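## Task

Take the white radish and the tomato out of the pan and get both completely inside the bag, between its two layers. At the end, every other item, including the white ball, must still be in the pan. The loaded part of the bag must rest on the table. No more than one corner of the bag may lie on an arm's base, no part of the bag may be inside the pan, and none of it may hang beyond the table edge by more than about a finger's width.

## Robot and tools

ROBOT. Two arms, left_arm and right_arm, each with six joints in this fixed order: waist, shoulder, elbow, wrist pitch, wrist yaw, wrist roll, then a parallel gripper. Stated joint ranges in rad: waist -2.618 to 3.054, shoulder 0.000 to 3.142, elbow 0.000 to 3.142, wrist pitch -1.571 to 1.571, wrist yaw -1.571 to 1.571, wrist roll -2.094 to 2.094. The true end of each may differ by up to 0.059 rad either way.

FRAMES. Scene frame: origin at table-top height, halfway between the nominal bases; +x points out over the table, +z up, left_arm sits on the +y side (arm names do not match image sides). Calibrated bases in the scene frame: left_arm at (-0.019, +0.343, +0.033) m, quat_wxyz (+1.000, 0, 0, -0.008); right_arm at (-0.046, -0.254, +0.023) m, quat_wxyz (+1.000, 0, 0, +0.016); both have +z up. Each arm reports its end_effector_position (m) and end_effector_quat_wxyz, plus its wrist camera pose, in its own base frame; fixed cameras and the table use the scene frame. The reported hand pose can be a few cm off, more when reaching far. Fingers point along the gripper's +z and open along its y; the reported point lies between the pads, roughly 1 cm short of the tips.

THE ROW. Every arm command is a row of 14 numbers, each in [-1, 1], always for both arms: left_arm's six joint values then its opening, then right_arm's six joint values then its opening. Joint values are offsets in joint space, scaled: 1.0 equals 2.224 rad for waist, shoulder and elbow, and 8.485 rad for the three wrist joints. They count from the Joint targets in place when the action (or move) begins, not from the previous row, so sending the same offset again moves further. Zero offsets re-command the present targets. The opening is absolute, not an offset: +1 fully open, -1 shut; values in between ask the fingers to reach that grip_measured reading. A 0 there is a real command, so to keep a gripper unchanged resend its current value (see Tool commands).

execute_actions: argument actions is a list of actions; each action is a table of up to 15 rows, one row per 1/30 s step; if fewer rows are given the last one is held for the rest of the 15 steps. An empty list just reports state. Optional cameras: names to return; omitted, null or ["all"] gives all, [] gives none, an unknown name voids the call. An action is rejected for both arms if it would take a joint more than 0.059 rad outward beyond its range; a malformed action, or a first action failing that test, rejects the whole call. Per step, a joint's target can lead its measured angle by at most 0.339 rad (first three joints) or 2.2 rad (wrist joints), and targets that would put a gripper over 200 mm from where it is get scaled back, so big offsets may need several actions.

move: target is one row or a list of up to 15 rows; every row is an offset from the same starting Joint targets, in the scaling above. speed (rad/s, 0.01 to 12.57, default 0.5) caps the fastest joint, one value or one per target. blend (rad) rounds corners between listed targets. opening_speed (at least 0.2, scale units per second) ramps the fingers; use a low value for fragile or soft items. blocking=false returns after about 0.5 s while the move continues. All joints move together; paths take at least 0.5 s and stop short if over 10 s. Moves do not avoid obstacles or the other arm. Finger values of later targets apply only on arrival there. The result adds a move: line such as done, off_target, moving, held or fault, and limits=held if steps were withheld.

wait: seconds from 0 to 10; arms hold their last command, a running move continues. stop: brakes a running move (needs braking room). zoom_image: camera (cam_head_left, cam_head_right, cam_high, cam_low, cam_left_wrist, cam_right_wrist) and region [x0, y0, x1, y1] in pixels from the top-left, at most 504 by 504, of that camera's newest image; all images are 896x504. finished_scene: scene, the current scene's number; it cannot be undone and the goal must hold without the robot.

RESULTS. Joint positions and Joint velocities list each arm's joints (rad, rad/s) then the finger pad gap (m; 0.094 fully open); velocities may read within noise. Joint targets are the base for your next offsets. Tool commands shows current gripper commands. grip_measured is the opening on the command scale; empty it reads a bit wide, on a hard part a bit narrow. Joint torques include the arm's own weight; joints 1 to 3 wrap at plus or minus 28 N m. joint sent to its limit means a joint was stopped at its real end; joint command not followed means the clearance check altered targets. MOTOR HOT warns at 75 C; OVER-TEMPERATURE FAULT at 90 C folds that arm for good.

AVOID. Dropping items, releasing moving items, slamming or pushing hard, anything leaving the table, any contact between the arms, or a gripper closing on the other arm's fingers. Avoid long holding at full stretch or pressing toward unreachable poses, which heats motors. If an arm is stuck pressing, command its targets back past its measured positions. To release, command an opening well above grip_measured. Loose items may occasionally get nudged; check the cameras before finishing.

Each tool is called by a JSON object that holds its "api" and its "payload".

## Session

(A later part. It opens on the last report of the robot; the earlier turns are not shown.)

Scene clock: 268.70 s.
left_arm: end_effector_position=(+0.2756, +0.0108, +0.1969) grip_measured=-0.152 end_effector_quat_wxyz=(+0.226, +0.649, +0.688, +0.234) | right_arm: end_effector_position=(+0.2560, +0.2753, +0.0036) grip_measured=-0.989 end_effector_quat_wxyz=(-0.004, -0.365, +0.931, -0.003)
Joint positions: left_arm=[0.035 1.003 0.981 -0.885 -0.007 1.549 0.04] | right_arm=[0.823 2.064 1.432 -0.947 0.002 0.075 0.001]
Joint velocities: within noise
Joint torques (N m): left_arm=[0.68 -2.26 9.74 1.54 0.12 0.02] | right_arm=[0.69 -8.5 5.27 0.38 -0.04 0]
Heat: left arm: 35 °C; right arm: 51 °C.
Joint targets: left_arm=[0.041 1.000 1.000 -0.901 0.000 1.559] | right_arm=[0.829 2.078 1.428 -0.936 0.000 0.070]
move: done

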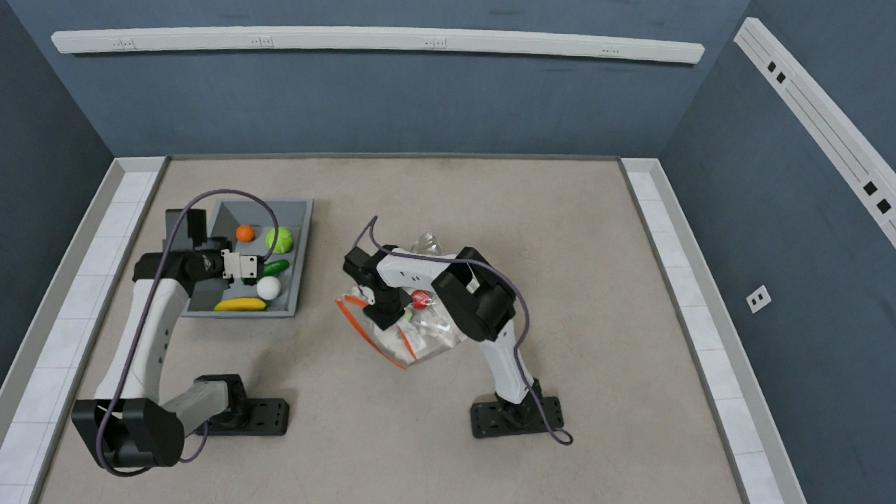

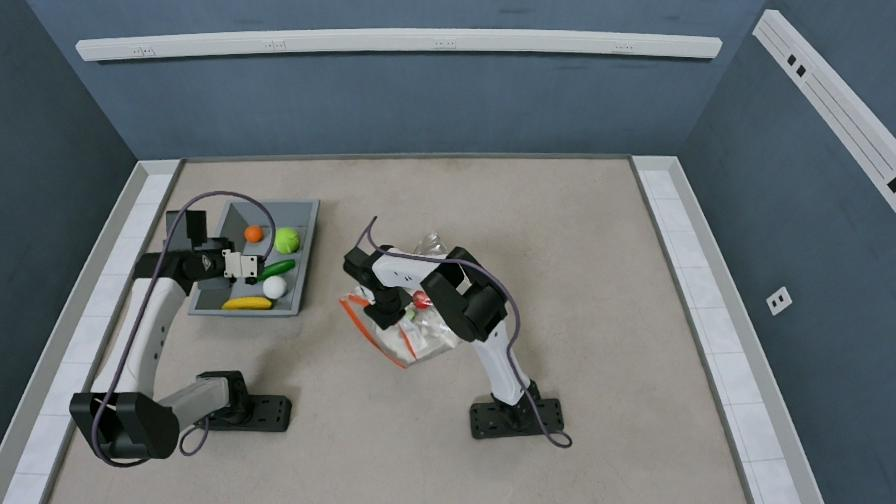

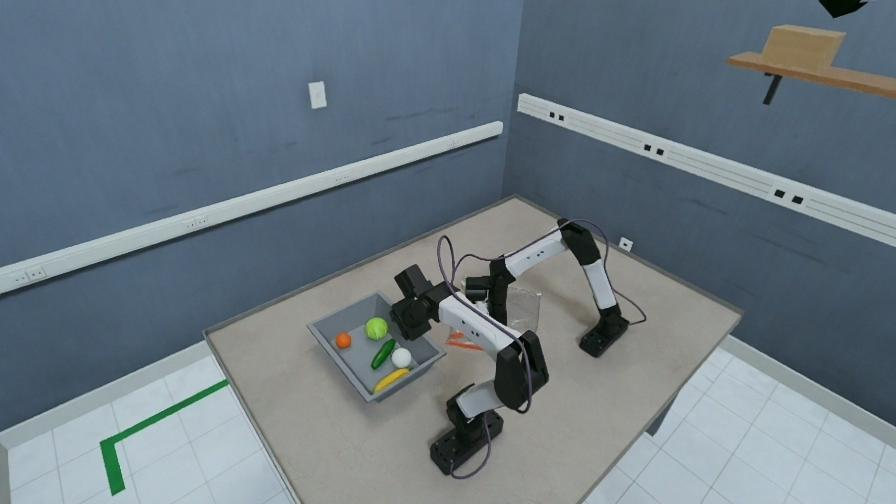

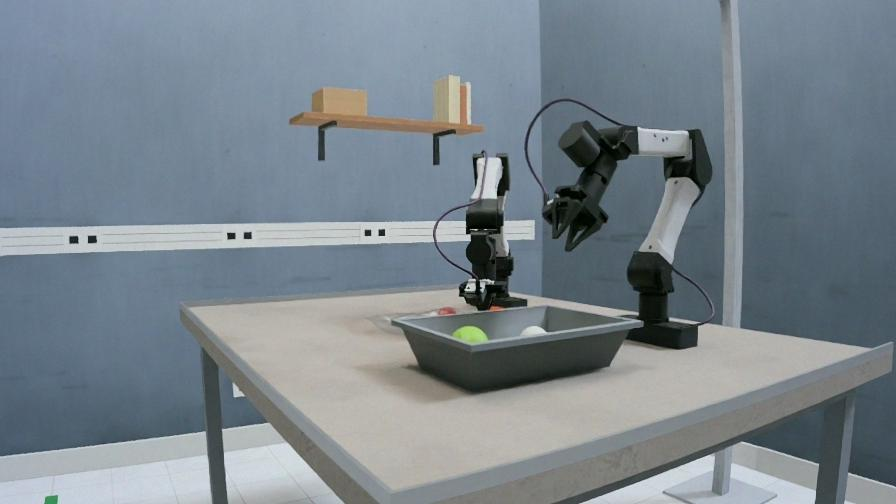

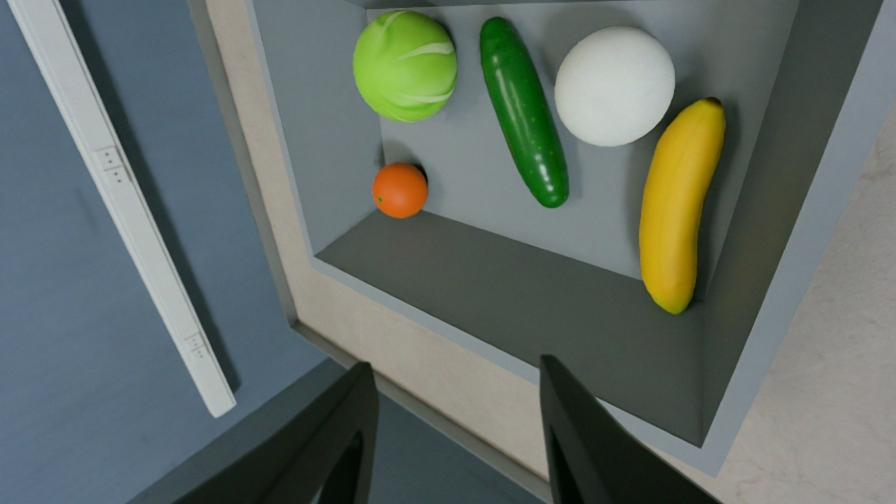

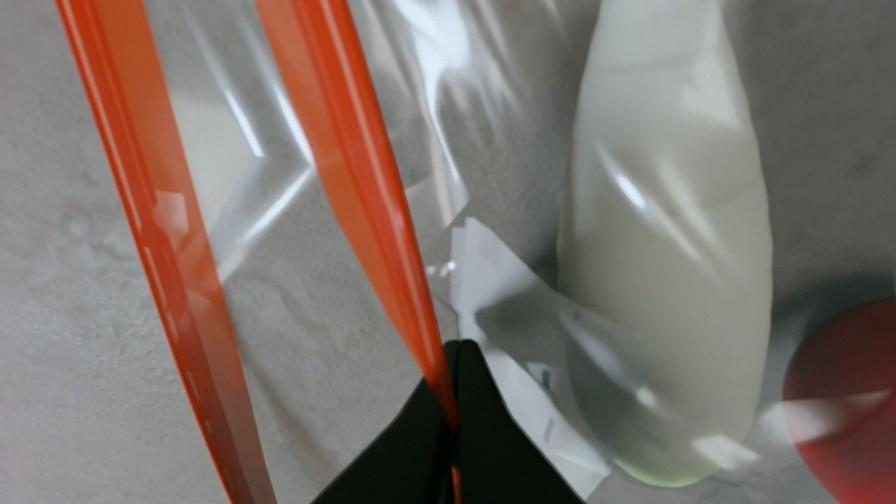

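{"api": "move", "payload": {"target": [[0,0,0,0,0,0,-0.15,0,0,0,0,0,0,-0.3],[0,0,0,0,0,0,-0.15,0,-0.03,0.1,-0.03,0,0,-0.3],[0,0,0,0,0,0,-0.15,-0.25,-0.1,0.05,0,0,0,-0.3]], "speed": [0.3,0.3,0.8], "opening_speed": 0.6}}

{"api": "zoom_image", "payload": {"camera": "cam_head_left", "region": [310, 210, 510, 380]}}

{"api": "zoom_image", "payload": {"camera": "cam_low", "region": [330, 250, 550, 360]}}

Scene clock: 272.77 s.
left_arm: end_effector_position=(+0.2754, +0.0108, +0.1968) grip_measured=-0.152 end_effector_quat_wxyz=(+0.226, +0.649, +0.688, +0.234) | right_arm: end_effector_position=(+0.4051, +0.1111, +0.0964) grip_measured=-0.301 end_effector_quat_wxyz=(+0.129, -0.096, +0.987, +0.022)
Joint positions: left_arm=[0.035 1.003 0.981 -0.886 -0.007 1.549 0.04] | right_arm=[0.268 1.901 1.544 -0.951 0.001 0.074 0.033]
Joint velocities: within noise
Joint torques (N m): left_arm=[0.72 -2.28 9.74 1.55 0.12 0.01] | right_arm=[0.55 -13.2 6.04 0.93 -0.03 0]
Heat: left arm: 35 °C; right arm: 51 °C.
Joint targets: left_arm=[0.041 1.000 1.000 -0.901 0.000 1.559] | right_arm=[0.273 1.856 1.540 -0.936 0.000 0.070]
move: off_target (right_arm); right_arm: the shoulder is farthest, 0.045 rad from its target

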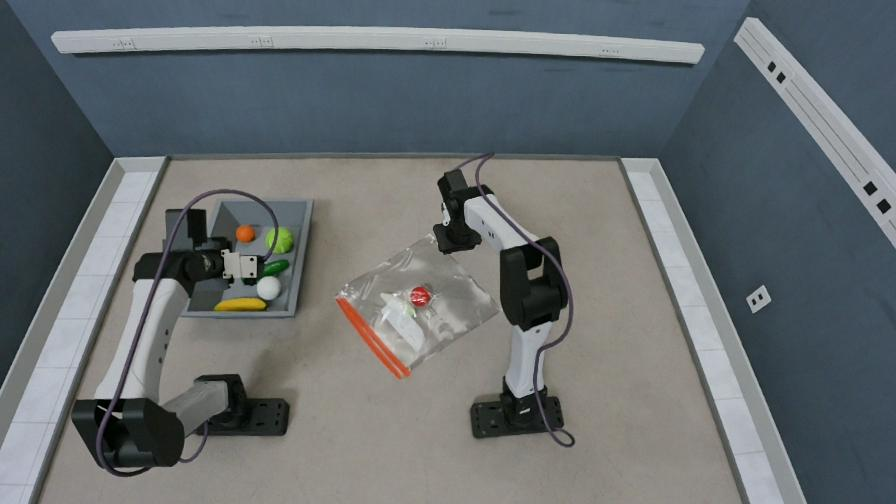

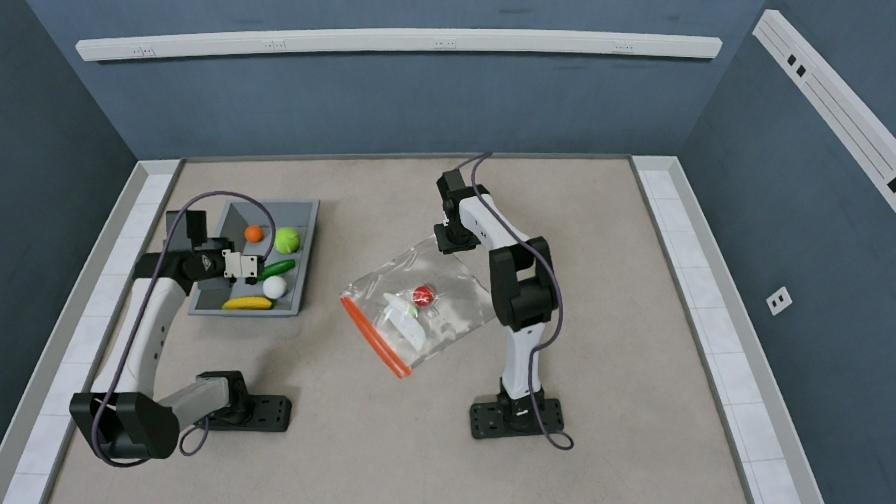

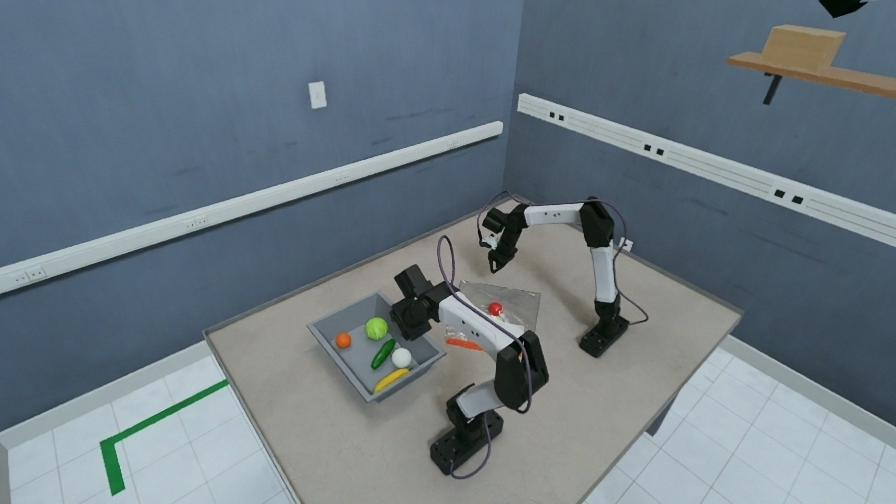

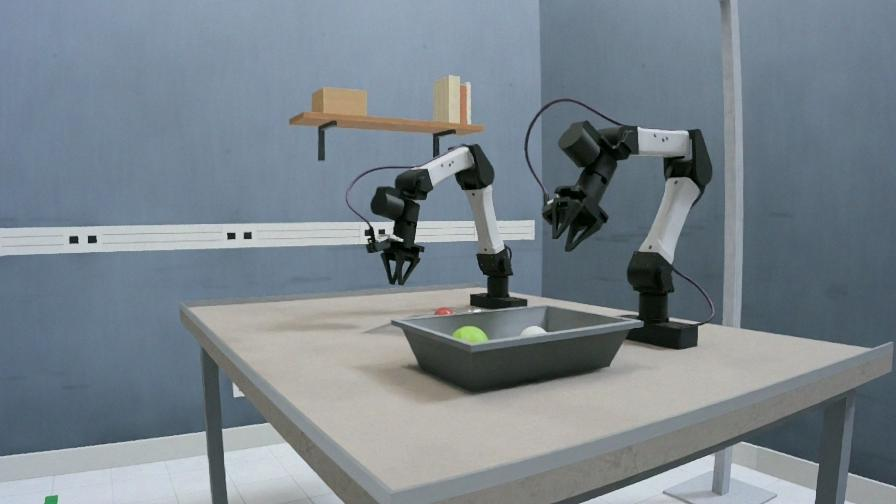

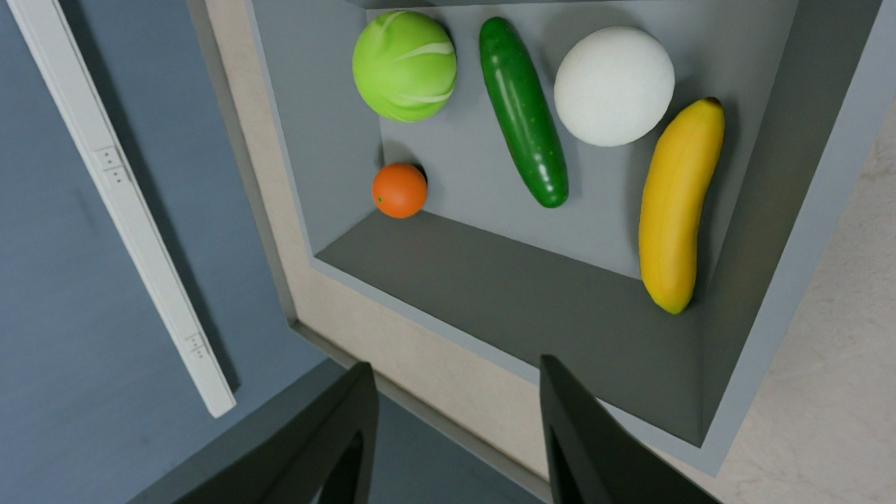

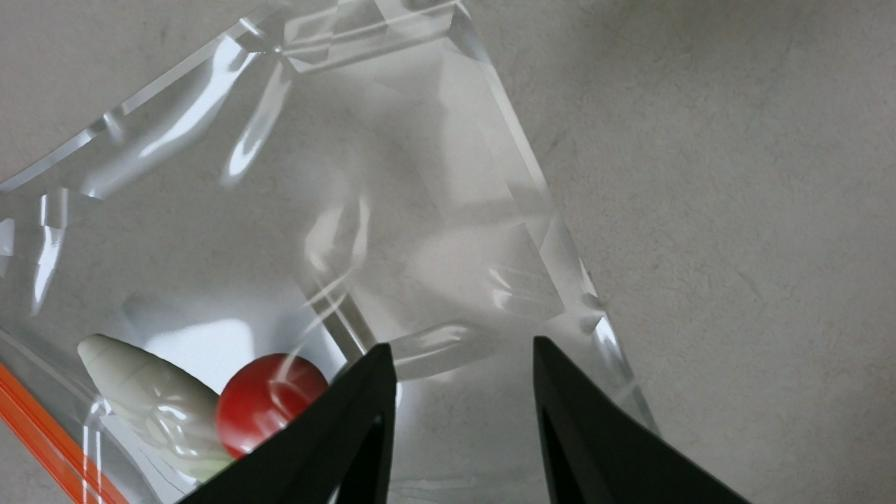

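Scaled by 2.520 from the camera's 896x504 image, which has a finer 1280x720 frame.

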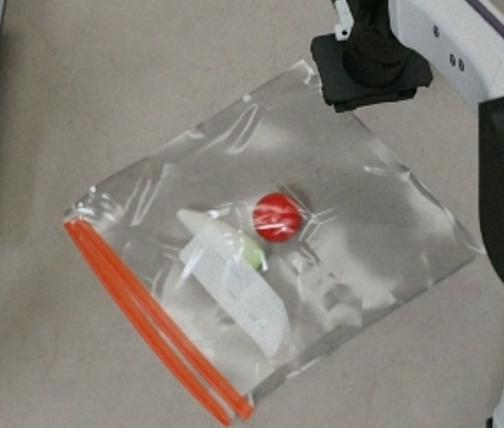

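Scaled by 2.291 from the camera's 896x504 image, which has a finer 1280x720 frame.

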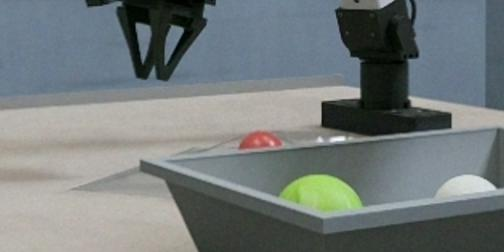

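{"api": "finished_scene", "payload": {"scene": 1}}

The scene is finished: the task was done.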